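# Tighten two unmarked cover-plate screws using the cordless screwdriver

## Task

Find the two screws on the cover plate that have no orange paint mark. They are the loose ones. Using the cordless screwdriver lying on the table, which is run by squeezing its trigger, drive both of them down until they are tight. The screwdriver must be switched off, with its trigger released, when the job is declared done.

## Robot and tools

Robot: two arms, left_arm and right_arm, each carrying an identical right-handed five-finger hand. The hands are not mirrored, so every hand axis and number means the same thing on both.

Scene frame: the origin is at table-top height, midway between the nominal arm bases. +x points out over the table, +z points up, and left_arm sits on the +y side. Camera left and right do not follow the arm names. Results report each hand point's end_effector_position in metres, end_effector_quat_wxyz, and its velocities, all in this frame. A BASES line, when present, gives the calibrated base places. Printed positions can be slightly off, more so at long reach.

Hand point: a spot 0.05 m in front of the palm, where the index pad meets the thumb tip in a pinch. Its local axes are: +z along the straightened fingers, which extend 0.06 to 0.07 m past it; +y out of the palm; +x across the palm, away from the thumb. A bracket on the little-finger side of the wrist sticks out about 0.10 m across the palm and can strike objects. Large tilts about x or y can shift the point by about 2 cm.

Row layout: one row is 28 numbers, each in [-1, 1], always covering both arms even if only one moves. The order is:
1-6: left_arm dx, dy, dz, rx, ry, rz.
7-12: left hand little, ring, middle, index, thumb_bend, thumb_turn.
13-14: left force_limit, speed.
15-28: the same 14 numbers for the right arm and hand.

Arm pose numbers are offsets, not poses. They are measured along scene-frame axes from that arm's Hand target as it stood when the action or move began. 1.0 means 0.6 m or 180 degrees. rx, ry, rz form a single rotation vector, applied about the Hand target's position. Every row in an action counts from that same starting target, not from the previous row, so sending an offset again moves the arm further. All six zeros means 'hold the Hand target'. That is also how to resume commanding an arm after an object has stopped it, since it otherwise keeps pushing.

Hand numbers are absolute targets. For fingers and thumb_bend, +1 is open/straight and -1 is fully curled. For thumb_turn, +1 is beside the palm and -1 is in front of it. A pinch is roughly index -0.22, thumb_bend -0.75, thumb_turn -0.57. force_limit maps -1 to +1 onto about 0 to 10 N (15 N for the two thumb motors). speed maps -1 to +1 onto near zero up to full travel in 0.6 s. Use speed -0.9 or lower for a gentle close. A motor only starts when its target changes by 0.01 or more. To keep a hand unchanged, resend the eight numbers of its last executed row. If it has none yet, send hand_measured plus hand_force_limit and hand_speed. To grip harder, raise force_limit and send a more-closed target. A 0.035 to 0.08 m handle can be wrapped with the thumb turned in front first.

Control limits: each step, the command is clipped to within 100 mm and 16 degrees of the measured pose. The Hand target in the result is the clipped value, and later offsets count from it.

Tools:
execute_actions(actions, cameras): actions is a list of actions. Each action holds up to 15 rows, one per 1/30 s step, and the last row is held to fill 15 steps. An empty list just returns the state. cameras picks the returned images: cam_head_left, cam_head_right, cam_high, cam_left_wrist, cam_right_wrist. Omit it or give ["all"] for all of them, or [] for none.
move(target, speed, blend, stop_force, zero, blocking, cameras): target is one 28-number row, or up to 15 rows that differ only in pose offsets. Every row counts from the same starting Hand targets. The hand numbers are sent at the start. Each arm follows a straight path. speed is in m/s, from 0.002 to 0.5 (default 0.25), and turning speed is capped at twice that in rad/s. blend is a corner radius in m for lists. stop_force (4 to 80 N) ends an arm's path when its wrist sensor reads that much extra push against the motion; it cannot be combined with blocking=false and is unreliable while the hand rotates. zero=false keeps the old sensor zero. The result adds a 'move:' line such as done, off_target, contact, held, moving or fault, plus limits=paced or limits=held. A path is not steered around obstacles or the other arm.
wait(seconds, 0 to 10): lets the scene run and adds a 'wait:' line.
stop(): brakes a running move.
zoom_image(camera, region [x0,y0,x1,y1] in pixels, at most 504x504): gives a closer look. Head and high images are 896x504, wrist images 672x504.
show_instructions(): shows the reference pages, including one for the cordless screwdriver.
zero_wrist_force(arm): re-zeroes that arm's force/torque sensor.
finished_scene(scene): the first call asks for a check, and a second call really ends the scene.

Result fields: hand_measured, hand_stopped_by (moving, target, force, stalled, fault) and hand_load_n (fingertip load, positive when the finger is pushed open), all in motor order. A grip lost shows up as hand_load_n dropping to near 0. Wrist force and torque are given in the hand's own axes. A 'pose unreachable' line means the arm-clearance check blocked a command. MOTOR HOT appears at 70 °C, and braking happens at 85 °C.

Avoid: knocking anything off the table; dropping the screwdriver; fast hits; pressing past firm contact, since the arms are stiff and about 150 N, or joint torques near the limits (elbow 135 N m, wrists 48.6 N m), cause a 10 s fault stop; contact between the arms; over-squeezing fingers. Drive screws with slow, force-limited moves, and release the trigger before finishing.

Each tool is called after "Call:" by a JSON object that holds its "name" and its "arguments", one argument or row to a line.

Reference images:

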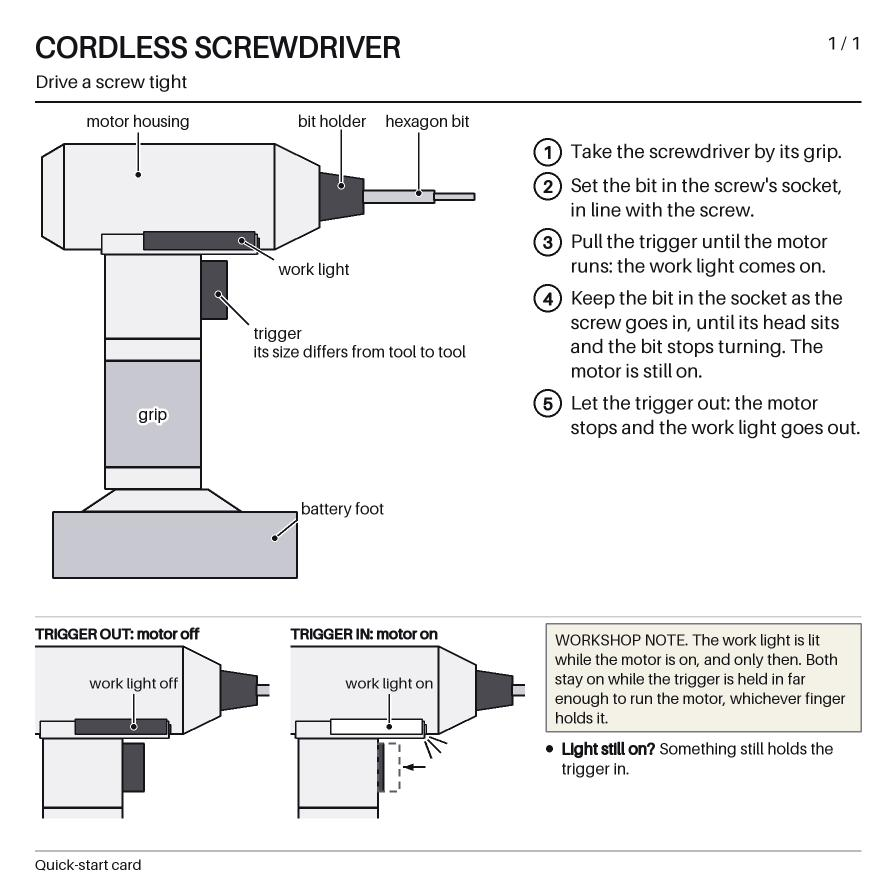

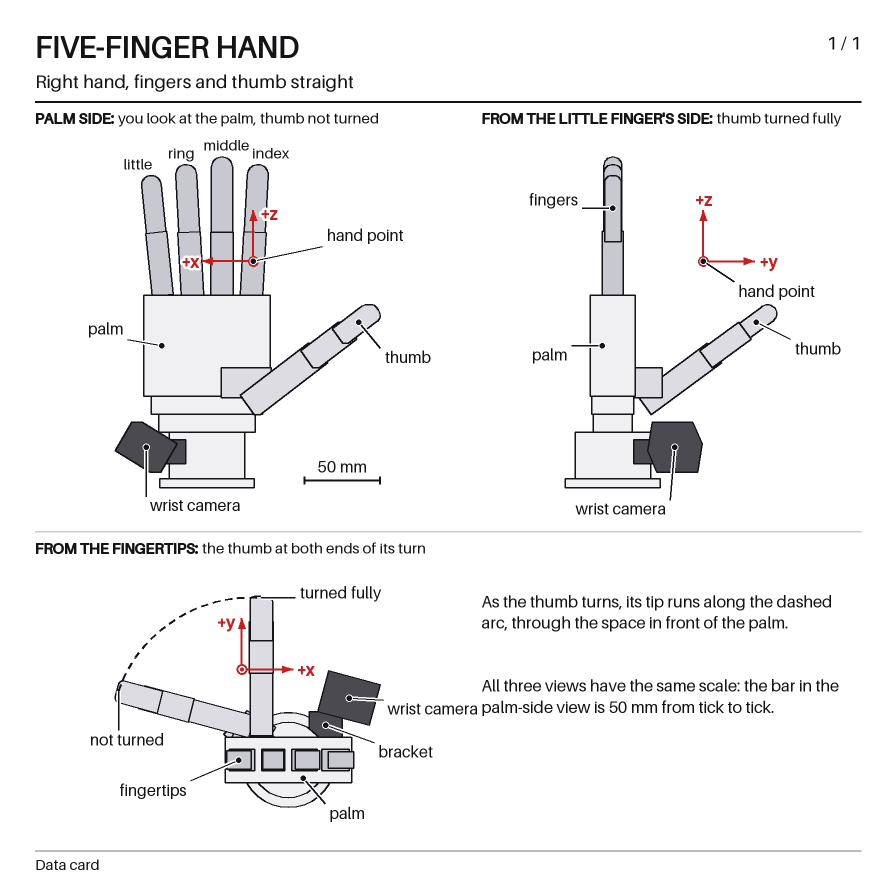

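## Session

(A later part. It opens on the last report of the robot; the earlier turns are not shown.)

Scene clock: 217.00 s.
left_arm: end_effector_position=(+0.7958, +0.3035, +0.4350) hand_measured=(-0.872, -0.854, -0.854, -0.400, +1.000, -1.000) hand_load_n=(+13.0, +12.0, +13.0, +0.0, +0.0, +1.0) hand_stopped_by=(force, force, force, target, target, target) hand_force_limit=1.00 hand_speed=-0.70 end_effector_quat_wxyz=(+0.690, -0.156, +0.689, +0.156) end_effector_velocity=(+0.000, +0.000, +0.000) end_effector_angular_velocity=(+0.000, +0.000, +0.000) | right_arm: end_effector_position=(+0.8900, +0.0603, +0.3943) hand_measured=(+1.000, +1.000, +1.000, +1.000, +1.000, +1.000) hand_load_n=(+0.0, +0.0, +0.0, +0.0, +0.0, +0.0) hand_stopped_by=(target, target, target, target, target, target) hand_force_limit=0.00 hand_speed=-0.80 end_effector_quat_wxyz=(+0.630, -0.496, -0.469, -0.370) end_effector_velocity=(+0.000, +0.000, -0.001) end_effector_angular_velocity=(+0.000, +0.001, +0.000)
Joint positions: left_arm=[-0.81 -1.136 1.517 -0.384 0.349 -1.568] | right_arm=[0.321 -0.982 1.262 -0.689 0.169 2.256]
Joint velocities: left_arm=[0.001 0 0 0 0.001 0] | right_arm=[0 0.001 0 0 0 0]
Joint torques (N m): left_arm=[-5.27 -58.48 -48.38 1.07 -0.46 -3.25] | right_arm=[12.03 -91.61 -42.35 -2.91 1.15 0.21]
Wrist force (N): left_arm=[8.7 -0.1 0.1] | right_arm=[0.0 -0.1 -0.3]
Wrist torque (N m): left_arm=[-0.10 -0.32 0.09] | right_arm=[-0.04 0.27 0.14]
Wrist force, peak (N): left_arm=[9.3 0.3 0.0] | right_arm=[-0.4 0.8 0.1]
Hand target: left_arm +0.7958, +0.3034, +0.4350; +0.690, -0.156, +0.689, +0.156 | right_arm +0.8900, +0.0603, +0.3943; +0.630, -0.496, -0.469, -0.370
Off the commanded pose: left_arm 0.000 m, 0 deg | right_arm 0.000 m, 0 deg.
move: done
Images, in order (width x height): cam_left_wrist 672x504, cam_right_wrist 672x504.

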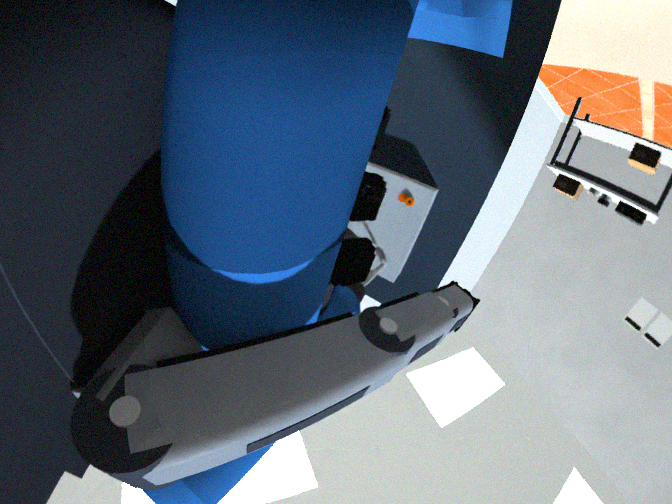

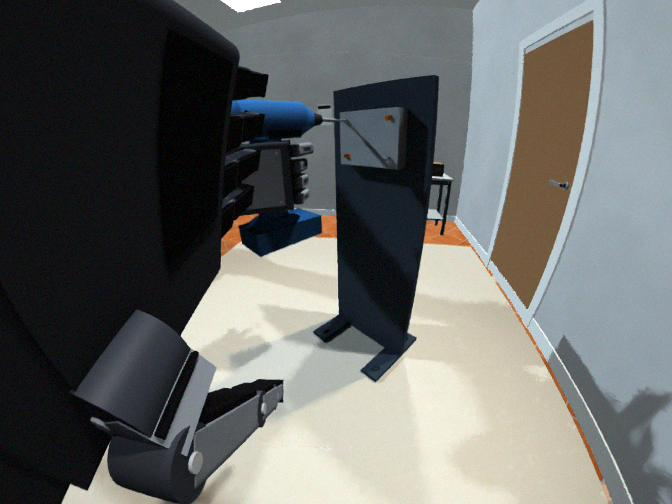

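Call:
{"name": "move", "arguments": {
  "target": [0,0,0,0,0,0,-0.98,-0.98,-0.98,-0.99,1,-1,1,-0.5,0,0,0,0,0,0,1,1,1,1,1,1,0,-0.8],
  "cameras": ["cam_left_wrist","cam_right_wrist"]
}}

Call:
{"name": "zoom_image", "arguments": {
  "camera": "cam_right_wrist",
  "region": [290, 90, 360, 140]
}}

Call:
{"name": "zoom_image", "arguments": {
  "camera": "cam_left_wrist",
  "region": [360, 245, 410, 285]
}}

Scene clock: 217.97 s.
left_arm: end_effector_position=(+0.7958, +0.3034, +0.4350) hand_measured=(-0.872, -0.854, -0.854, -0.644, +1.000, -1.000) hand_load_n=(+12.5, +12.0, +12.0, +10.0, +0.0, +1.0) hand_stopped_by=(force, force, force, force, target, target) hand_force_limit=1.00 hand_speed=-0.50 end_effector_quat_wxyz=(+0.690, -0.156, +0.689, +0.156) end_effector_velocity=(+0.000, +0.000, +0.000) end_effector_angular_velocity=(+0.000, +0.000, +0.001) | right_arm: end_effector_position=(+0.8900, +0.0603, +0.3943) hand_measured=(+1.000, +1.000, +1.000, +1.000, +1.000, +1.000) hand_load_n=(+0.0, +0.0, +0.0, +0.0, +0.0, +0.5) hand_stopped_by=(target, target, target, target, target, target) hand_force_limit=0.00 hand_speed=-0.80 end_effector_quat_wxyz=(+0.630, -0.496, -0.469, -0.370) end_effector_velocity=(+0.000, +0.000, +0.000) end_effector_angular_velocity=(+0.000, -0.001, +0.000)
Joint positions: left_arm=[-0.81 -1.136 1.517 -0.384 0.349 -1.568] | right_arm=[0.321 -0.982 1.262 -0.689 0.169 2.256]
Joint velocities: left_arm=[0 0 0 -0.001 0 0.001] | right_arm=[0 0 0 -0.001 0 0]
Joint torques (N m): left_arm=[-15.4 -57.8 -41.47 -0.77 -0.84 -3.14] | right_arm=[10.6 -91.63 -42.12 -3.02 0.98 0.18]
Wrist force (N): left_arm=[8.7 -0.1 -0.2] | right_arm=[-0.5 0.2 -0.4]
Wrist torque (N m): left_arm=[-0.08 -0.30 0.08] | right_arm=[0.00 0.35 0.12]
Wrist force, peak (N): left_arm=[9.1 0.0 -0.1] | right_arm=[-0.6 0.6 -0.2]
Hand target: left_arm +0.7958, +0.3034, +0.4350; +0.690, -0.156, +0.689, +0.156 | right_arm +0.8900, +0.0603, +0.3943; +0.630, -0.496, -0.469, -0.370
Off the commanded pose: left_arm 0.000 m, 0 deg | right_arm 0.000 m, 0 deg.
move: done
Images, in order (width x height): cam_left_wrist 672x504, cam_right_wrist 672x504.

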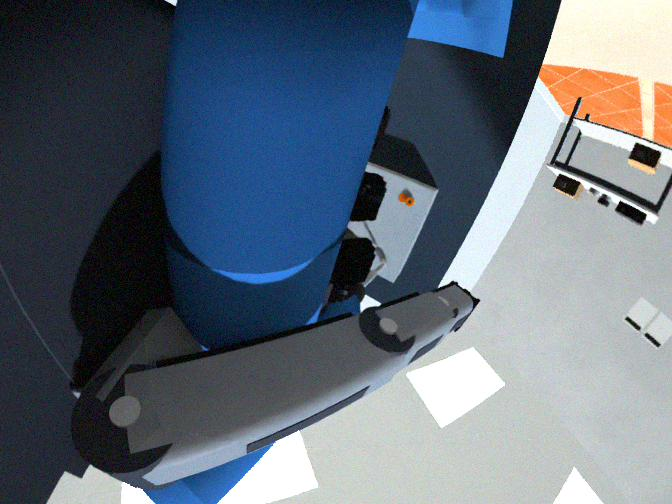

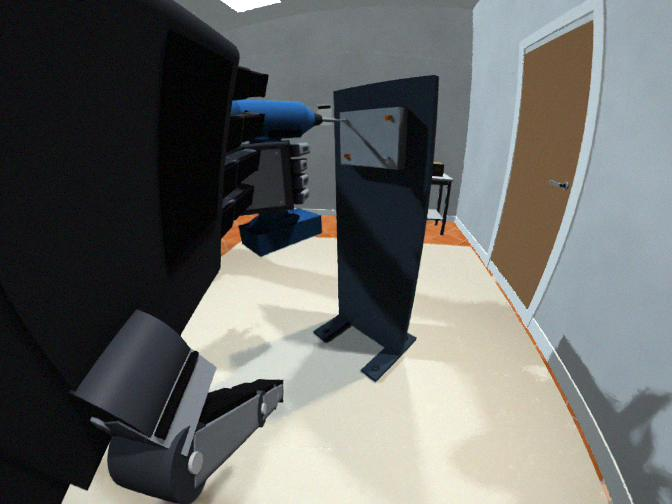

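Scaled by 7.200 from the camera's 672x504 image, which has a finer 960x720 frame.

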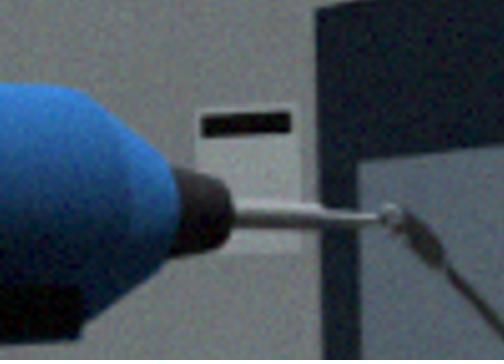

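Scaled by 10.080 from the camera's 672x504 image, which has a finer 960x720 frame.

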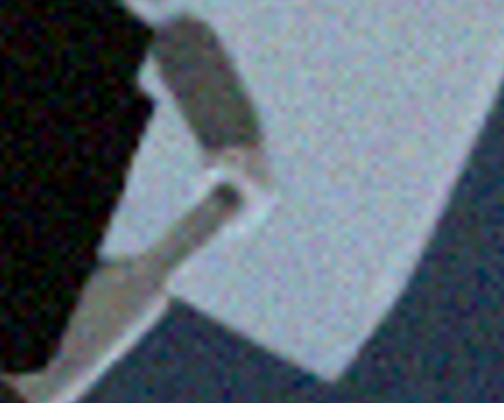

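Call:
{"name": "move", "arguments": {
  "target": [0,0,0,0,0,0,-0.98,-0.98,-0.98,-0.35,1,-1,1,0,0,0,0,0,0,0,1,1,1,1,1,1,0,-0.8],
  "cameras": []
}}

Call:
{"name": "move", "arguments": {
  "target": [0,0,0,0,0,0,-0.98,-0.98,-0.98,-0.99,1,-1,1,0.2,0,0,0,0,0,0,1,1,1,1,1,1,0,-0.8],
  "cameras": ["cam_left_wrist","cam_right_wrist"]
}}

Call:
{"name": "zoom_image", "arguments": {
  "camera": "cam_right_wrist",
  "region": [230, 90, 360, 190]
}}

Scene clock: 218.83 s.
left_arm: end_effector_position=(+0.7958, +0.3034, +0.4350) hand_measured=(-0.872, -0.854, -0.854, -0.350, +1.000, -1.000) hand_load_n=(+12.5, +12.5, +13.0, +0.0, +0.0, +1.0) hand_stopped_by=(force, force, force, target, target, target) hand_force_limit=1.00 hand_speed=0.00 end_effector_quat_wxyz=(+0.690, -0.156, +0.689, +0.156) end_effector_velocity=(+0.000, +0.001, +0.000) end_effector_angular_velocity=(+0.001, +0.000, +0.001) | right_arm: end_effector_position=(+0.8900, +0.0603, +0.3943) hand_measured=(+1.000, +1.000, +1.000, +1.000, +1.000, +1.000) hand_load_n=(+0.0, +0.0, +0.0, +0.0, +0.0, +0.0) hand_stopped_by=(target, target, target, target, target, target) hand_force_limit=0.00 hand_speed=-0.80 end_effector_quat_wxyz=(+0.630, -0.496, -0.469, -0.370) end_effector_velocity=(+0.000, +0.000, +0.001) end_effector_angular_velocity=(+0.001, -0.002, +0.000)
Joint positions: left_arm=[-0.81 -1.136 1.517 -0.384 0.349 -1.568] | right_arm=[0.321 -0.982 1.262 -0.689 0.169 2.256]
Joint velocities: left_arm=[0.001 0 0 0 0 0.002] | right_arm=[0 -0.001 0 -0.001 0 0]
Joint torques (N m): left_arm=[-13.23 -58.37 -35.15 -2.56 -0.95 -2.69] | right_arm=[11.11 -90.83 -41.86 -2.96 1 0.2]
Wrist force (N): left_arm=[9.1 -0.2 0.0] | right_arm=[-0.4 0.3 -0.3]
Wrist torque (N m): left_arm=[-0.10 -0.36 0.10] | right_arm=[0.01 0.32 0.14]
Wrist force, peak (N): left_arm=[9.2 -0.1 0.1] | right_arm=[-0.2 0.6 -0.6]
Hand target: left_arm +0.7958, +0.3034, +0.4350; +0.690, -0.156, +0.689, +0.156 | right_arm +0.8900, +0.0603, +0.3943; +0.630, -0.496, -0.469, -0.370
Off the commanded pose: left_arm 0.000 m, 0 deg | right_arm 0.000 m, 0 deg.
move: done
No camera images: "cameras" was empty.

Scene clock: 219.53 s.
left_arm: end_effector_position=(+0.7958, +0.3034, +0.4350) hand_measured=(-0.872, -0.854, -0.854, -0.670, +1.000, -1.000) hand_load_n=(+13.0, +12.0, +12.0, +10.0, +0.0, +0.5) hand_stopped_by=(force, force, force, force, target, target) hand_force_limit=1.00 hand_speed=0.20 end_effector_quat_wxyz=(+0.690, -0.156, +0.689, +0.156) end_effector_velocity=(+0.000, -0.001, +0.001) end_effector_angular_velocity=(+0.000, +0.000, -0.001) | right_arm: end_effector_position=(+0.8900, +0.0603, +0.3943) hand_measured=(+1.000, +1.000, +1.000, +1.000, +1.000, +1.000) hand_load_n=(+0.5, +0.0, +0.0, +0.0, +0.0, +0.0) hand_stopped_by=(target, target, target, target, target, target) hand_force_limit=0.00 hand_speed=-0.80 end_effector_quat_wxyz=(+0.630, -0.496, -0.469, -0.370) end_effector_velocity=(+0.000, +0.000, -0.001) end_effector_angular_velocity=(+0.000, +0.001, +0.000)
Joint positions: left_arm=[-0.81 -1.136 1.517 -0.384 0.349 -1.568] | right_arm=[0.321 -0.982 1.262 -0.689 0.169 2.256]
Joint velocities: left_arm=[-0.001 -0.001 0 0 0 0.001] | right_arm=[0 0 0 0.001 0 0]
Joint torques (N m): left_arm=[-11.4 -55.58 -34.68 -3.6 -0.41 -3.18] | right_arm=[11.11 -91.22 -42.16 -3.01 0.94 0.19]
Wrist force (N): left_arm=[8.9 0.2 0.2] | right_arm=[-0.2 0.2 -0.5]
Wrist torque (N m): left_arm=[-0.07 -0.35 0.10] | right_arm=[0.01 0.31 0.14]
Wrist force, peak (N): left_arm=[9.1 -0.4 -0.2] | right_arm=[-0.8 0.0 -0.2]
Hand target: left_arm +0.7958, +0.3034, +0.4350; +0.690, -0.156, +0.689, +0.156 | right_arm +0.8900, +0.0603, +0.3943; +0.630, -0.496, -0.469, -0.370
Off the commanded pose: left_arm 0.000 m, 0 deg | right_arm 0.000 m, 0 deg.
move: done
Images, in order (width x height): cam_left_wrist 672x504, cam_right_wrist 672x504.

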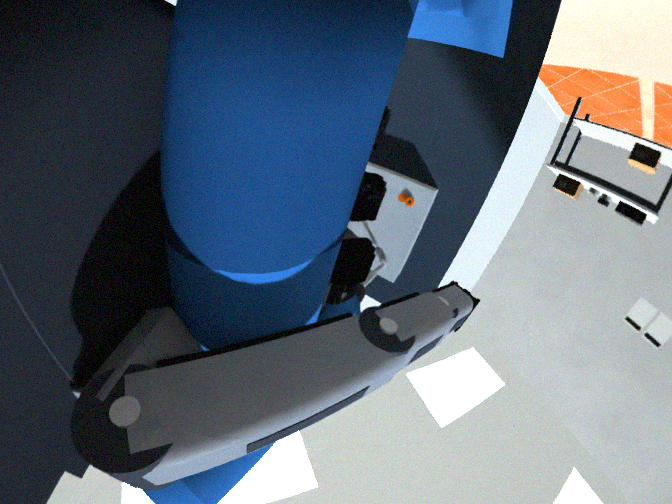

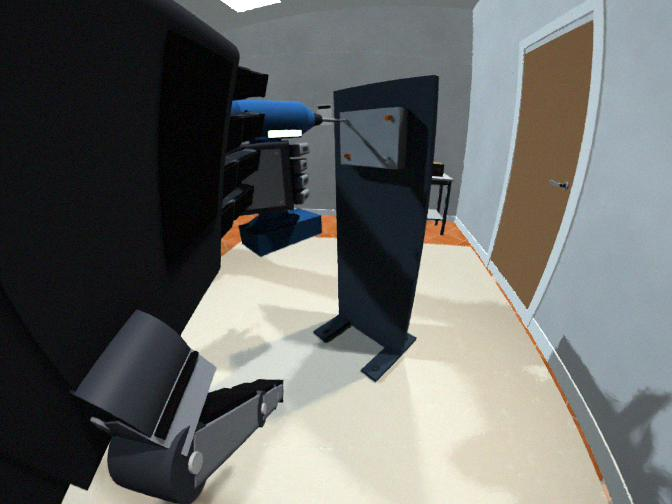

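Scaled by 3.877 from the camera's 672x504 image, which has a finer 960x720 frame.

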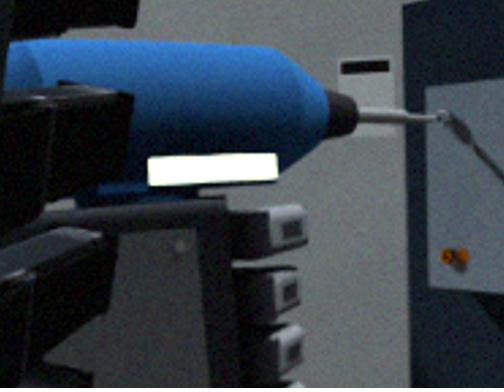

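Motor on. Advance slowly.

Call:
{"name": "move", "arguments": {
  "target": [0.0053,0.0085,0,0,0,0,-0.98,-0.98,-0.98,-0.99,1,-1,1,0.2,0,0,0,0,0,0,1,1,1,1,1,1,0,-0.8],
  "speed": 0.004,
  "stop_force": 5,
  "cameras": ["cam_left_wrist","cam_right_wrist"]
}}

Call:
{"name": "zoom_image", "arguments": {
  "camera": "cam_right_wrist",
  "region": [320, 100, 360, 130]
}}

Call:
{"name": "zoom_image", "arguments": {
  "camera": "cam_left_wrist",
  "region": [360, 245, 410, 285]
}}

Scene clock: 221.77 s.
left_arm: end_effector_position=(+0.7979, +0.3068, +0.4349) hand_measured=(-0.872, -0.854, -0.854, -0.670, +1.000, -1.000) hand_load_n=(+12.5, +11.5, +11.5, +10.0, +0.0, +0.5) hand_stopped_by=(force, force, force, force, target, target) hand_force_limit=1.00 hand_speed=0.20 end_effector_quat_wxyz=(+0.690, -0.156, +0.689, +0.156) end_effector_velocity=(+0.000, +0.000, +0.000) end_effector_angular_velocity=(-0.001, -0.001, -0.001) | right_arm: end_effector_position=(+0.8900, +0.0603, +0.3943) hand_measured=(+1.000, +1.000, +1.000, +1.000, +1.000, +1.000) hand_load_n=(+0.0, +0.0, +0.0, +0.0, +0.0, +0.0) hand_stopped_by=(target, target, target, target, target, target) hand_force_limit=0.00 hand_speed=-0.80 end_effector_quat_wxyz=(+0.630, -0.496, -0.469, -0.370) end_effector_velocity=(+0.000, +0.000, +0.002) end_effector_angular_velocity=(+0.001, -0.002, +0.000)
Joint positions: left_arm=[-0.805 -1.136 1.517 -0.384 0.354 -1.568] | right_arm=[0.321 -0.982 1.262 -0.689 0.169 2.256]
Joint velocities: left_arm=[0 0 0 -0.001 0.001 0] | right_arm=[0 -0.002 0 0 0 0]
Joint torques (N m): left_arm=[-10.46 -56.93 -42.07 -2.82 -1.97 -3.39] | right_arm=[10.93 -92.11 -42.01 -3.03 1.12 0.13]
Wrist force (N): left_arm=[8.1 -2.2 -0.9] | right_arm=[-0.2 -0.2 -0.2]
Wrist torque (N m): left_arm=[-0.05 -0.49 0.22] | right_arm=[-0.07 0.30 0.13]
Wrist force, peak (N): left_arm=[8.1 -3.8 -4.7] | right_arm=[-0.4 0.7 -0.5]
Hand target: left_arm +0.7979, +0.3068, +0.4349; +0.690, -0.156, +0.689, +0.156 | right_arm +0.8900, +0.0603, +0.3943; +0.630, -0.496, -0.469, -0.370
Off the commanded pose: left_arm 0.002 m, 0 deg | right_arm 0.000 m, 0 deg.
move: contact (left_arm)
Images, in order (width x height): cam_left_wrist 672x504, cam_right_wrist 672x504.

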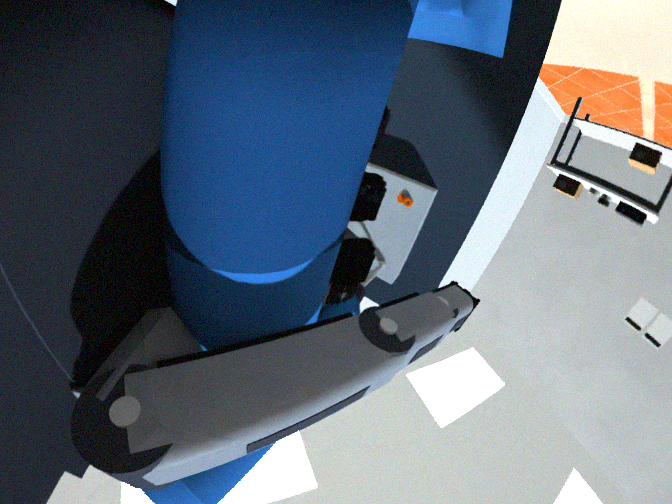

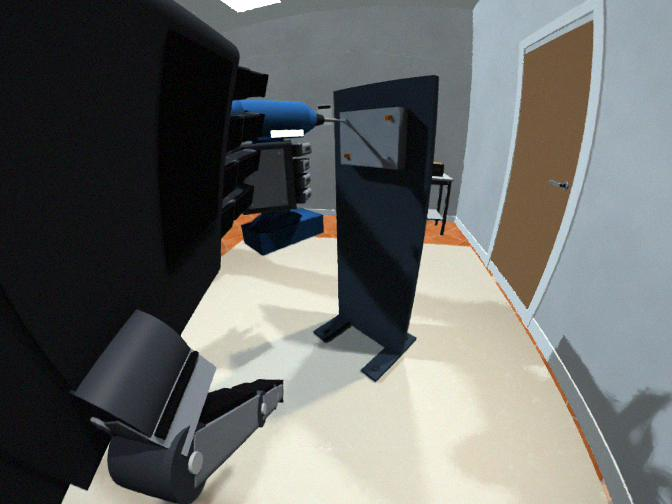

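Scaled by 12.600 from the camera's 672x504 image, which has a finer 960x720 frame.

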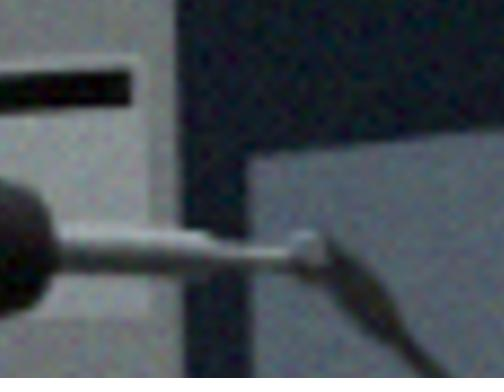

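Scaled by 10.080 from the camera's 672x504 image, which has a finer 960x720 frame.

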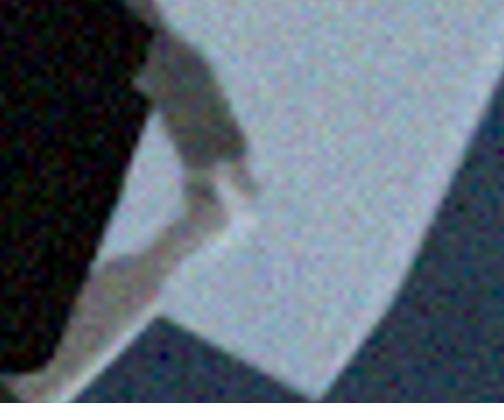

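Call:
{"name": "move", "arguments": {
  "target": [0.0027,0.0042,0,0,0,0,-0.98,-0.98,-0.98,-0.99,1,-1,1,0.2,0,0,0,0,0,0,1,1,1,1,1,1,0,-0.8],
  "speed": 0.003,
  "stop_force": 9,
  "zero": false,
  "cameras": ["cam_left_wrist","cam_right_wrist"]
}}

Call:
{"name": "zoom_image", "arguments": {
  "camera": "cam_right_wrist",
  "region": [320, 100, 360, 130]
}}

Call:
{"name": "zoom_image", "arguments": {
  "camera": "cam_left_wrist",
  "region": [360, 245, 410, 285]
}}

Scene clock: 223.23 s.
left_arm: end_effector_position=(+0.7983, +0.3073, +0.4349) hand_measured=(-0.872, -0.854, -0.854, -0.670, +1.000, -1.000) hand_load_n=(+12.5, +12.0, +11.5, +9.5, +0.0, +0.5) hand_stopped_by=(force, force, force, force, target, target) hand_force_limit=1.00 hand_speed=0.20 end_effector_quat_wxyz=(+0.690, -0.156, +0.689, +0.156) end_effector_velocity=(+0.000, -0.001, +0.000) end_effector_angular_velocity=(+0.000, +0.000, -0.001) | right_arm: end_effector_position=(+0.8900, +0.0603, +0.3943) hand_measured=(+1.000, +1.000, +1.000, +1.000, +1.000, +1.000) hand_load_n=(+0.0, +0.0, +0.0, +0.0, +0.0, +0.0) hand_stopped_by=(target, target, target, target, target, target) hand_force_limit=0.00 hand_speed=-0.80 end_effector_quat_wxyz=(+0.630, -0.496, -0.469, -0.370) end_effector_velocity=(+0.000, +0.000, -0.001) end_effector_angular_velocity=(-0.001, +0.002, +0.001)
Joint positions: left_arm=[-0.805 -1.136 1.517 -0.384 0.355 -1.568] | right_arm=[0.321 -0.982 1.262 -0.689 0.169 2.256]
Joint velocities: left_arm=[-0.001 0 0 0 0 0] | right_arm=[0 0.001 0 0 0 0]
Joint torques (N m): left_arm=[-11.93 -68.01 -40.93 -2.8 -1.97 -3.29] | right_arm=[11.83 -91.2 -41.71 -3.09 1.1 0.19]
Wrist force (N): left_arm=[7.8 -1.6 -1.1] | right_arm=[-0.2 0.5 -0.4]
Wrist torque (N m): left_arm=[-0.01 -0.43 0.19] | right_arm=[0.05 0.30 0.16]
Wrist force, peak (N): left_arm=[8.4 -5.8 -8.3] | right_arm=[-0.6 0.2 -0.4]
Hand target: left_arm +0.7982, +0.3073, +0.4349; +0.690, -0.156, +0.689, +0.156 | right_arm +0.8900, +0.0603, +0.3943; +0.630, -0.496, -0.469, -0.370
Off the commanded pose: left_arm 0.002 m, 0 deg | right_arm 0.000 m, 0 deg.
move: contact (left_arm)
Images, in order (width x height): cam_left_wrist 672x504, cam_right_wrist 672x504.

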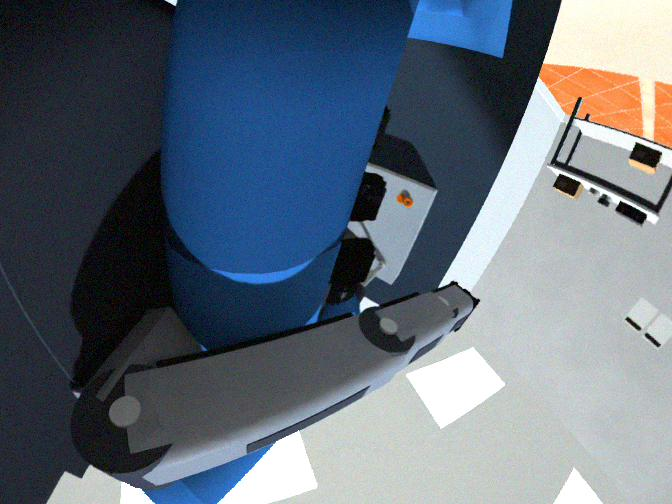

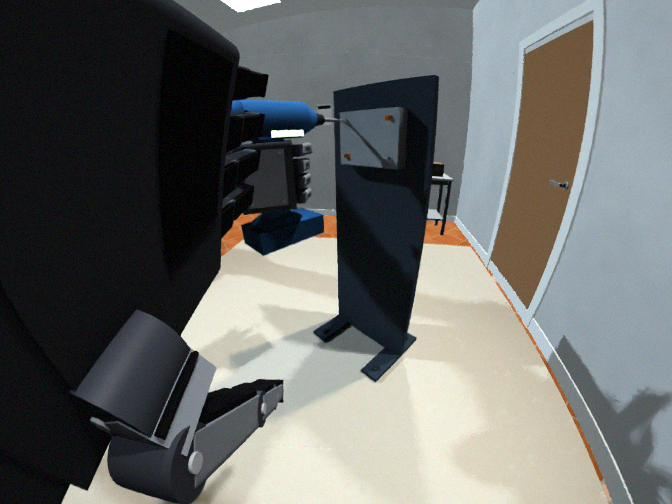

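Scaled by 12.600 from the camera's 672x504 image, which has a finer 960x720 frame.

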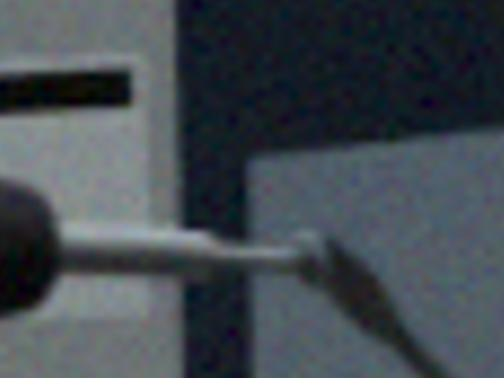

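Scaled by 10.080 from the camera's 672x504 image, which has a finer 960x720 frame.

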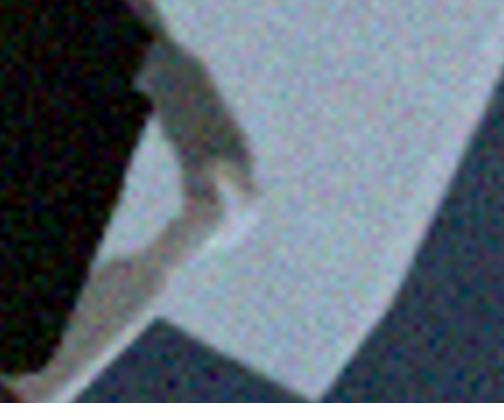

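Call:
{"name": "move", "arguments": {
  "target": [-0.0025,-0.0017,0.0002,0,0,0,-0.98,-0.98,-0.98,-0.99,1,-1,1,0.2,0,0,0,0,0,0,1,1,1,1,1,1,0,-0.8],
  "speed": 0.01,
  "cameras": []
}}

Call:
{"name": "move", "arguments": {
  "target": [0.0053,0.0085,0,0,0,0,-0.98,-0.98,-0.98,-0.99,1,-1,1,0.2,0,0,0,0,0,0,1,1,1,1,1,1,0,-0.8],
  "speed": 0.003,
  "stop_force": 7,
  "zero": false,
  "cameras": ["cam_left_wrist","cam_right_wrist"]
}}

Call:
{"name": "zoom_image", "arguments": {
  "camera": "cam_right_wrist",
  "region": [320, 100, 360, 130]
}}

Call:
{"name": "zoom_image", "arguments": {
  "camera": "cam_left_wrist",
  "region": [360, 245, 410, 285]
}}

Scene clock: 224.33 s.
left_arm: end_effector_position=(+0.7967, +0.3062, +0.4350) hand_measured=(-0.872, -0.854, -0.854, -0.670, +1.000, -1.000) hand_load_n=(+12.5, +11.5, +11.5, +9.5, +0.0, +1.0) hand_stopped_by=(force, force, force, force, target, target) hand_force_limit=1.00 hand_speed=0.20 end_effector_quat_wxyz=(+0.690, -0.156, +0.689, +0.156) end_effector_velocity=(+0.000, +0.001, +0.001) end_effector_angular_velocity=(-0.001, -0.001, +0.000) | right_arm: end_effector_position=(+0.8900, +0.0603, +0.3943) hand_measured=(+1.000, +1.000, +1.000, +1.000, +1.000, +1.000) hand_load_n=(+0.0, +0.0, +0.0, +0.0, +0.0, +0.0) hand_stopped_by=(target, target, target, target, target, target) hand_force_limit=0.00 hand_speed=-0.80 end_effector_quat_wxyz=(+0.630, -0.496, -0.469, -0.370) end_effector_velocity=(+0.000, +0.000, +0.001) end_effector_angular_velocity=(+0.000, -0.001, +0.000)
Joint positions: left_arm=[-0.807 -1.137 1.519 -0.385 0.352 -1.568] | right_arm=[0.321 -0.982 1.262 -0.689 0.169 2.256]
Joint velocities: left_arm=[0 -0.001 0 0 0 0] | right_arm=[0 -0.001 0 -0.001 0 0]
Joint torques (N m): left_arm=[-8.36 -91.84 -34.74 -4.37 -1.43 -2.7] | right_arm=[11.11 -91.59 -41.54 -3.1 1.05 -0.03]
Wrist force (N): left_arm=[8.9 0.1 -0.1] | right_arm=[-0.4 0.3 -0.3]
Wrist torque (N m): left_arm=[-0.07 -0.35 0.11] | right_arm=[0.01 0.34 0.13]
Wrist force, peak (N): left_arm=[9.2 -0.2 0.1] | right_arm=[-0.7 0.1 -0.3]
Hand target: left_arm +0.7967, +0.3062, +0.4351; +0.690, -0.156, +0.689, +0.156 | right_arm +0.8900, +0.0603, +0.3943; +0.630, -0.496, -0.469, -0.370
Off the commanded pose: left_arm 0.000 m, 0 deg | right_arm 0.000 m, 0 deg.
move: done
No camera images: "cameras" was empty.

Scene clock: 225.47 s.
left_arm: end_effector_position=(+0.7976, +0.3076, +0.4350) hand_measured=(-0.872, -0.854, -0.854, -0.670, +1.000, -1.000) hand_load_n=(+12.5, +11.5, +11.0, +9.0, +0.0, +0.5) hand_stopped_by=(force, force, force, force, target, target) hand_force_limit=1.00 hand_speed=0.20 end_effector_quat_wxyz=(+0.690, -0.156, +0.689, +0.156) end_effector_velocity=(+0.000, -0.001, +0.001) end_effector_angular_velocity=(-0.001, -0.001, -0.001) | right_arm: end_effector_position=(+0.8900, +0.0603, +0.3943) hand_measured=(+1.000, +1.000, +1.000, +1.000, +1.000, +1.000) hand_load_n=(+0.0, +0.0, +0.0, +0.0, +0.0, +0.0) hand_stopped_by=(target, target, target, target, target, target) hand_force_limit=0.00 hand_speed=-0.80 end_effector_quat_wxyz=(+0.630, -0.496, -0.469, -0.370) end_effector_velocity=(+0.000, +0.000, +0.000) end_effector_angular_velocity=(+0.000, +0.000, +0.000)
Joint positions: left_arm=[-0.805 -1.137 1.519 -0.385 0.355 -1.568] | right_arm=[0.321 -0.982 1.262 -0.689 0.169 2.256]
Joint velocities: left_arm=[-0.001 -0.001 0 0 0 -0.001] | right_arm=[0 0 0 0 0 0]
Joint torques (N m): left_arm=[-6.48 -92.07 -42.79 -2.32 -2.33 -2.21] | right_arm=[11.31 -92.24 -41.75 -3.01 0.94 0.09]
Wrist force (N): left_arm=[9.4 -4.2 -7.4] | right_arm=[-0.3 0.3 -0.3]
Wrist torque (N m): left_arm=[-0.08 -0.59 0.25] | right_arm=[0.01 0.32 0.14]
Wrist force, peak (N): left_arm=[9.4 -5.5 -9.5] | right_arm=[-0.6 0.1 -0.5]
Hand target: left_arm +0.7976, +0.3076, +0.4350; +0.690, -0.156, +0.689, +0.156 | right_arm +0.8900, +0.0603, +0.3943; +0.630, -0.496, -0.469, -0.370
Off the commanded pose: left_arm 0.004 m, 0 deg | right_arm 0.000 m, 0 deg.
move: contact (left_arm)
Images, in order (width x height): cam_left_wrist 672x504, cam_right_wrist 672x504.

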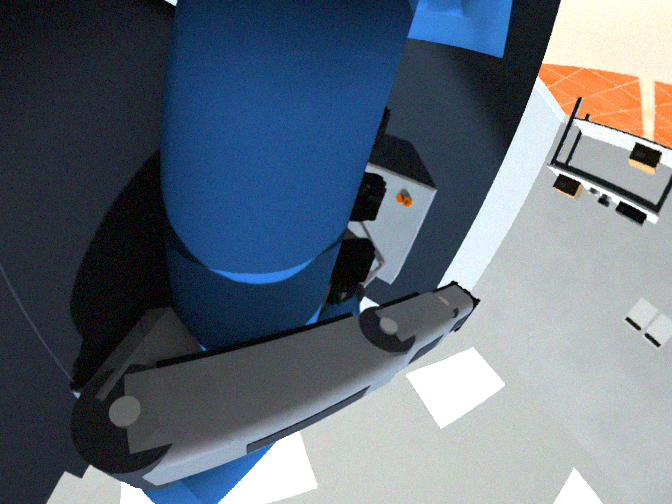

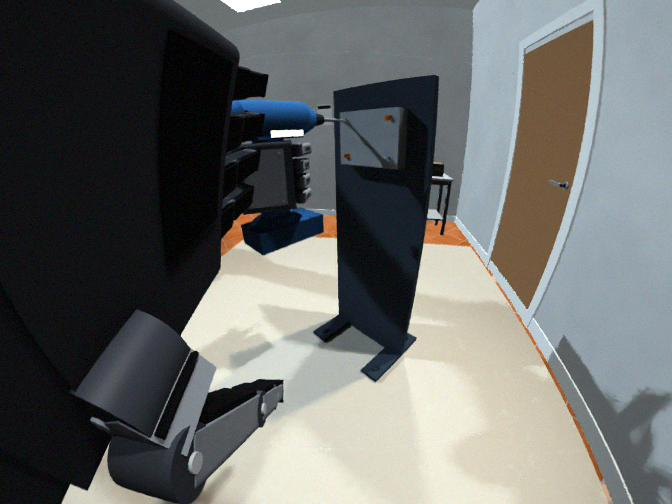

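Scaled by 12.600 from the camera's 672x504 image, which has a finer 960x720 frame.

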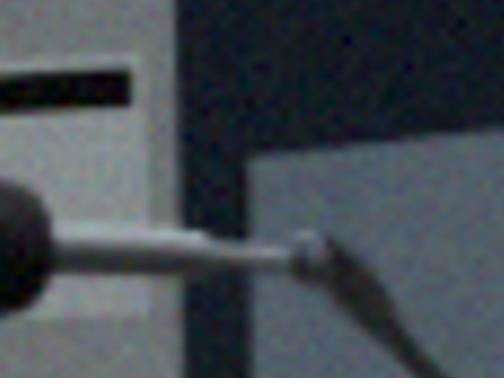

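Scaled by 10.080 from the camera's 672x504 image, which has a finer 960x720 frame.

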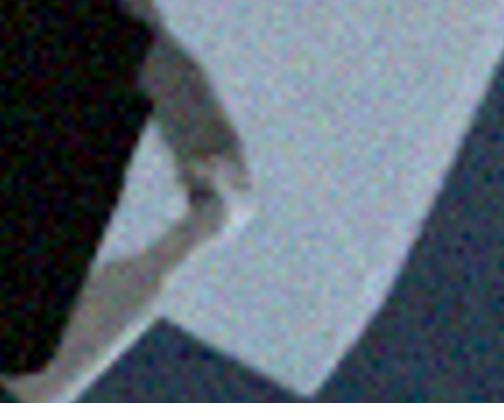

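Call:
{"name": "move", "arguments": {
  "target": [
    [0.0005,0.0008,0,0,0,0,-0.98,-0.98,-0.98,-0.99,1,-1,1,0.2,0,0,0,0,0,0,1,1,1,1,1,1,0,-0.8],
    [0.0026,-0.0005,0,0,0,0,-0.98,-0.98,-0.98,-0.99,1,-1,1,0.2,0,0,0,0,0,0,1,1,1,1,1,1,0,-0.8]
  ],
  "speed": 0.002,
  "stop_force": 16,
  "zero": false,
  "cameras": ["cam_left_wrist","cam_right_wrist"]
}}

Call:
{"name": "zoom_image", "arguments": {
  "camera": "cam_right_wrist",
  "region": [320, 100, 360, 130]
}}

Call:
{"name": "zoom_image", "arguments": {
  "camera": "cam_left_wrist",
  "region": [360, 245, 410, 285]
}}

Scene clock: 226.63 s.
left_arm: end_effector_position=(+0.7978, +0.3078, +0.4350) hand_measured=(-0.872, -0.854, -0.854, -0.670, +1.000, -1.000) hand_load_n=(+13.0, +11.5, +10.5, +9.0, +0.0, +0.0) hand_stopped_by=(force, force, force, force, target, target) hand_force_limit=1.00 hand_speed=0.20 end_effector_quat_wxyz=(+0.690, -0.156, +0.689, +0.156) end_effector_velocity=(+0.000, +0.000, +0.000) end_effector_angular_velocity=(+0.002, +0.001, +0.000) | right_arm: end_effector_position=(+0.8900, +0.0603, +0.3943) hand_measured=(+1.000, +1.000, +1.000, +1.000, +1.000, +1.000) hand_load_n=(+0.0, +0.0, +0.0, +0.0, +0.0, +0.0) hand_stopped_by=(target, target, target, target, target, target) hand_force_limit=0.00 hand_speed=-0.80 end_effector_quat_wxyz=(+0.630, -0.496, -0.469, -0.370) end_effector_velocity=(+0.000, +0.000, +0.001) end_effector_angular_velocity=(+0.001, -0.002, +0.000)
Joint positions: left_arm=[-0.805 -1.137 1.519 -0.385 0.355 -1.568] | right_arm=[0.321 -0.982 1.262 -0.689 0.169 2.256]
Joint velocities: left_arm=[0 0 0 0.001 -0.001 0.001] | right_arm=[0 -0.001 0 0 0 0]
Joint torques (N m): left_arm=[1.77 -90.75 -45.56 -2.26 -3.49 -2.11] | right_arm=[11.06 -91.53 -41.52 -2.91 1.07 0.02]
Wrist force (N): left_arm=[9.2 -8.0 -14.5] | right_arm=[-0.3 0.0 0.0]
Wrist torque (N m): left_arm=[-0.06 -0.83 0.41] | right_arm=[-0.05 0.30 0.13]
Wrist force, peak (N): left_arm=[9.6 -8.3 -15.8] | right_arm=[-0.6 0.4 -0.4]
Hand target: left_arm +0.7977, +0.3078, +0.4350; +0.690, -0.156, +0.689, +0.156 | right_arm +0.8900, +0.0603, +0.3943; +0.630, -0.496, -0.469, -0.370
Off the commanded pose: left_arm 0.001 m, 0 deg | right_arm 0.000 m, 0 deg.
move: contact (left_arm); path passed 0 of 2 targets
Images, in order (width x height): cam_left_wrist 672x504, cam_right_wrist 672x504.

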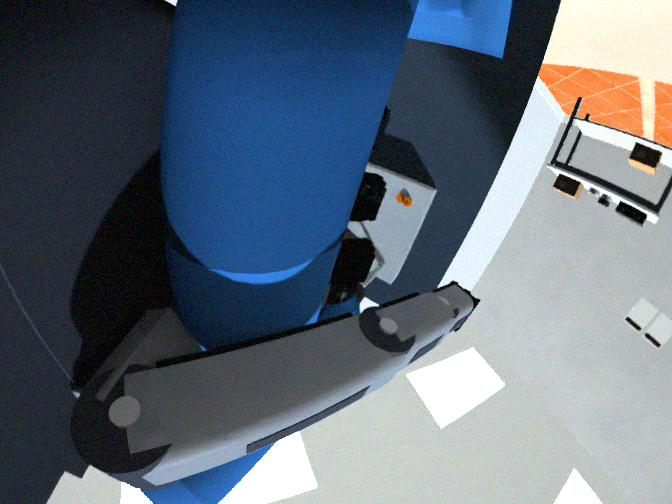

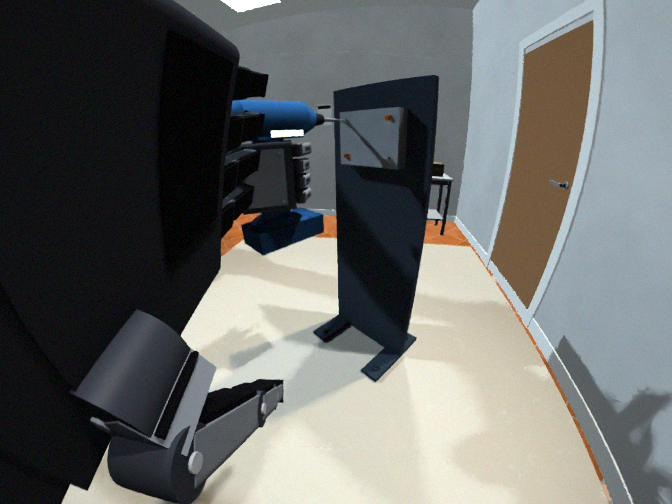

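Scaled by 12.600 from the camera's 672x504 image, which has a finer 960x720 frame.

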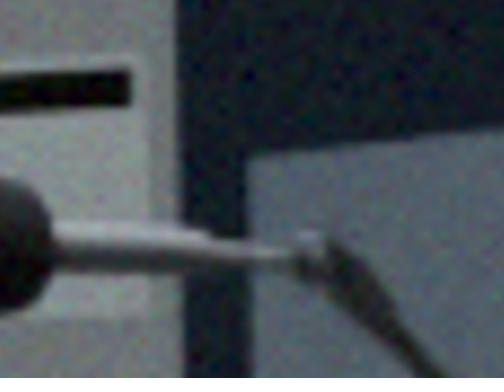

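Scaled by 10.080 from the camera's 672x504 image, which has a finer 960x720 frame.

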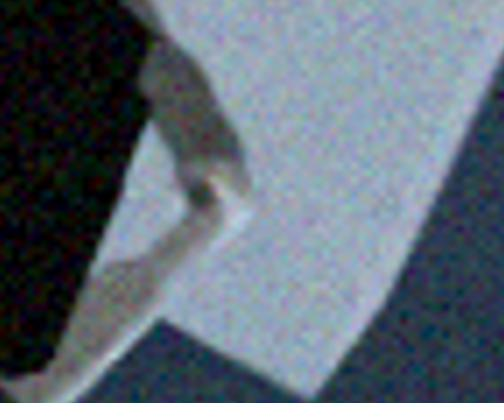

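Call:
{"name": "move", "arguments": {
  "target": [0.0008,-0.0024,-0.0003,0,0,0,-0.98,-0.98,-0.98,-0.99,1,-1,1,0.2,0,0,0,0,0,0,1,1,1,1,1,1,0,-0.8],
  "speed": 0.01,
  "cameras": ["cam_left_wrist"]
}}

Call:
{"name": "zoom_image", "arguments": {
  "camera": "cam_left_wrist",
  "region": [360, 245, 410, 285]
}}

Call:
{"name": "move", "arguments": {
  "target": [0.0053,0.0085,0,0,0,0,-0.98,-0.98,-0.98,-0.99,1,-1,1,0.2,0,0,0,0,0,0,1,1,1,1,1,1,0,-0.8],
  "speed": 0.003,
  "stop_force": 7,
  "zero": false,
  "cameras": ["cam_left_wrist","cam_right_wrist"]
}}

Call:
{"name": "zoom_image", "arguments": {
  "camera": "cam_right_wrist",
  "region": [320, 100, 360, 130]
}}

Call:
{"name": "zoom_image", "arguments": {
  "camera": "cam_left_wrist",
  "region": [360, 245, 410, 285]
}}

Scene clock: 227.73 s.
left_arm: end_effector_position=(+0.7982, +0.3064, +0.4349) hand_measured=(-0.872, -0.854, -0.854, -0.670, +1.000, -1.000) hand_load_n=(+12.0, +11.5, +11.5, +9.5, +0.0, +0.5) hand_stopped_by=(force, force, force, force, target, target) hand_force_limit=1.00 hand_speed=0.20 end_effector_quat_wxyz=(+0.690, -0.156, +0.689, +0.156) end_effector_velocity=(+0.000, +0.001, +0.000) end_effector_angular_velocity=(+0.000, +0.000, +0.001) | right_arm: end_effector_position=(+0.8900, +0.0603, +0.3943) hand_measured=(+1.000, +1.000, +1.000, +1.000, +1.000, +1.000) hand_load_n=(+0.0, +0.0, +0.0, +0.0, +0.0, +0.0) hand_stopped_by=(target, target, target, target, target, target) hand_force_limit=0.00 hand_speed=-0.80 end_effector_quat_wxyz=(+0.630, -0.496, -0.469, -0.370) end_effector_velocity=(+0.000, +0.000, -0.001) end_effector_angular_velocity=(+0.000, +0.000, +0.000)
Joint positions: left_arm=[-0.806 -1.135 1.516 -0.384 0.354 -1.568] | right_arm=[0.321 -0.982 1.262 -0.689 0.169 2.256]
Joint velocities: left_arm=[0.001 0 0 0 0 0] | right_arm=[0 0.001 0 -0.001 0 0]
Joint torques (N m): left_arm=[-11.95 -61.01 -52.34 1.66 -1.53 -1.29] | right_arm=[11.28 -91.12 -41.49 -2.93 1.19 -0.14]
Wrist force (N): left_arm=[8.4 0.0 -0.2] | right_arm=[0.2 0.1 -0.3]
Wrist torque (N m): left_arm=[-0.07 -0.26 0.08] | right_arm=[-0.03 0.23 0.17]
Wrist force, peak (N): left_arm=[9.4 -7.5 -14.4] | right_arm=[-0.5 0.4 -0.5]
Hand target: left_arm +0.7982, +0.3064, +0.4349; +0.690, -0.156, +0.689, +0.156 | right_arm +0.8900, +0.0603, +0.3943; +0.630, -0.496, -0.469, -0.370
Off the commanded pose: left_arm 0.000 m, 0 deg | right_arm 0.000 m, 0 deg.
move: done
Images, in order (width x height): cam_left_wrist 672x504.

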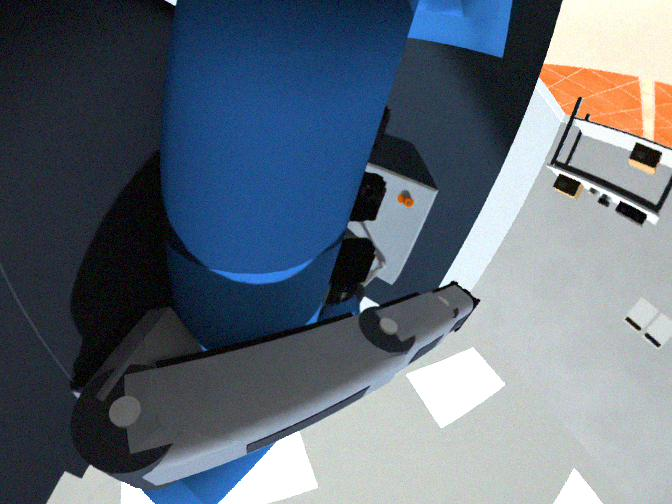

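Scaled by 10.080 from the camera's 672x504 image, which has a finer 960x720 frame.

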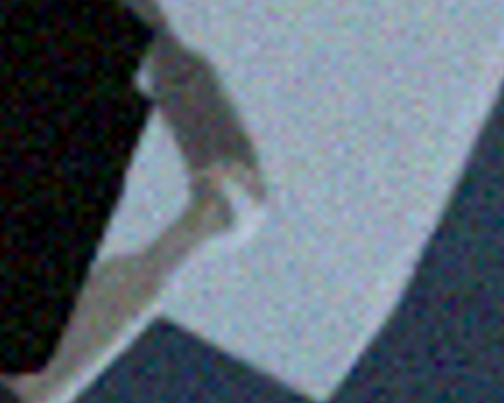

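Scene clock: 229.53 s.
left_arm: end_effector_position=(+0.8002, +0.3094, +0.4348) hand_measured=(-0.872, -0.854, -0.854, -0.670, +1.000, -1.000) hand_load_n=(+13.0, +11.5, +11.0, +8.5, +0.0, -0.5) hand_stopped_by=(force, force, force, force, target, target) hand_force_limit=1.00 hand_speed=0.20 end_effector_quat_wxyz=(+0.690, -0.156, +0.689, +0.156) end_effector_velocity=(-0.001, -0.002, +0.000) end_effector_angular_velocity=(-0.001, +0.000, -0.002) | right_arm: end_effector_position=(+0.8900, +0.0603, +0.3943) hand_measured=(+1.000, +1.000, +1.000, +1.000, +1.000, +1.000) hand_load_n=(+0.0, +0.0, +0.0, +0.0, +0.5, +0.0) hand_stopped_by=(target, target, target, target, target, target) hand_force_limit=0.00 hand_speed=-0.80 end_effector_quat_wxyz=(+0.630, -0.496, -0.469, -0.370) end_effector_velocity=(+0.000, +0.000, -0.001) end_effector_angular_velocity=(-0.001, +0.002, +0.000)
Joint positions: left_arm=[-0.801 -1.135 1.516 -0.384 0.359 -1.568] | right_arm=[0.321 -0.982 1.262 -0.689 0.169 2.256]
Joint velocities: left_arm=[-0.002 0 0 0.001 0 -0.001] | right_arm=[0 0.001 0 0.001 0 0]
Joint torques (N m): left_arm=[-8.56 -64.67 -47.94 2.06 -2.82 -2.41] | right_arm=[10.55 -91.94 -41.33 -3.02 1.1 -0.1]
Wrist force (N): left_arm=[9.1 -4.8 -8.4] | right_arm=[-0.4 0.1 0.3]
Wrist torque (N m): left_arm=[-0.07 -1.10 -0.48] | right_arm=[-0.05 0.31 0.13]
Wrist force, peak (N): left_arm=[10.0 -4.6 -9.6] | right_arm=[-0.7 0.5 0.0]
Hand target: left_arm +0.8001, +0.3094, +0.4349; +0.690, -0.156, +0.689, +0.156 | right_arm +0.8900, +0.0603, +0.3943; +0.630, -0.496, -0.469, -0.370
Off the commanded pose: left_arm 0.002 m, 0 deg | right_arm 0.000 m, 0 deg.
move: contact (left_arm)
Images, in order (width x height): cam_left_wrist 672x504, cam_right_wrist 672x504.

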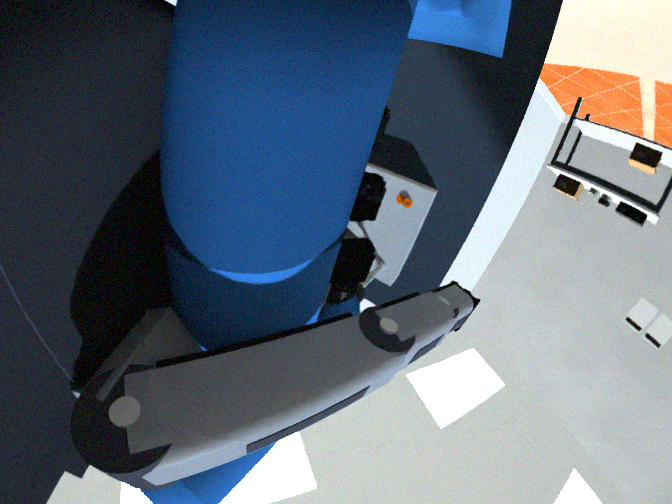

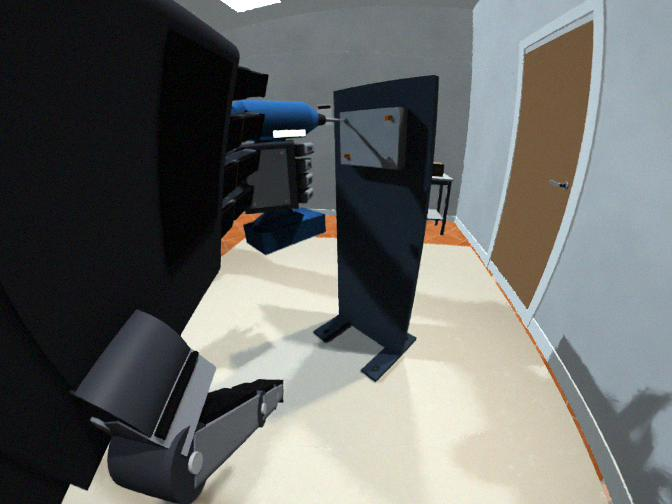

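Scaled by 12.600 from the camera's 672x504 image, which has a finer 960x720 frame.

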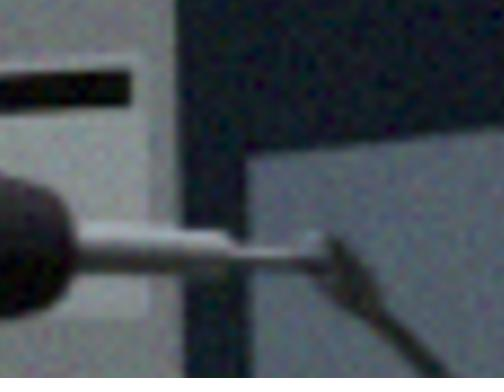

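Scaled by 10.080 from the camera's 672x504 image, which has a finer 960x720 frame.

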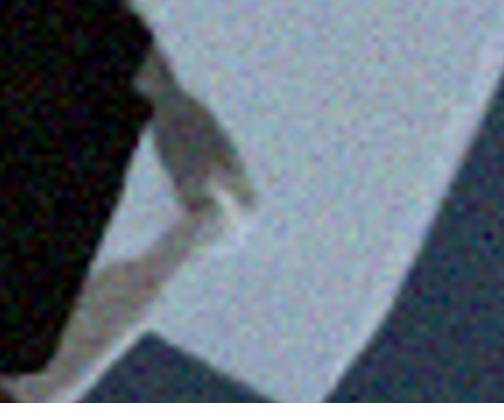

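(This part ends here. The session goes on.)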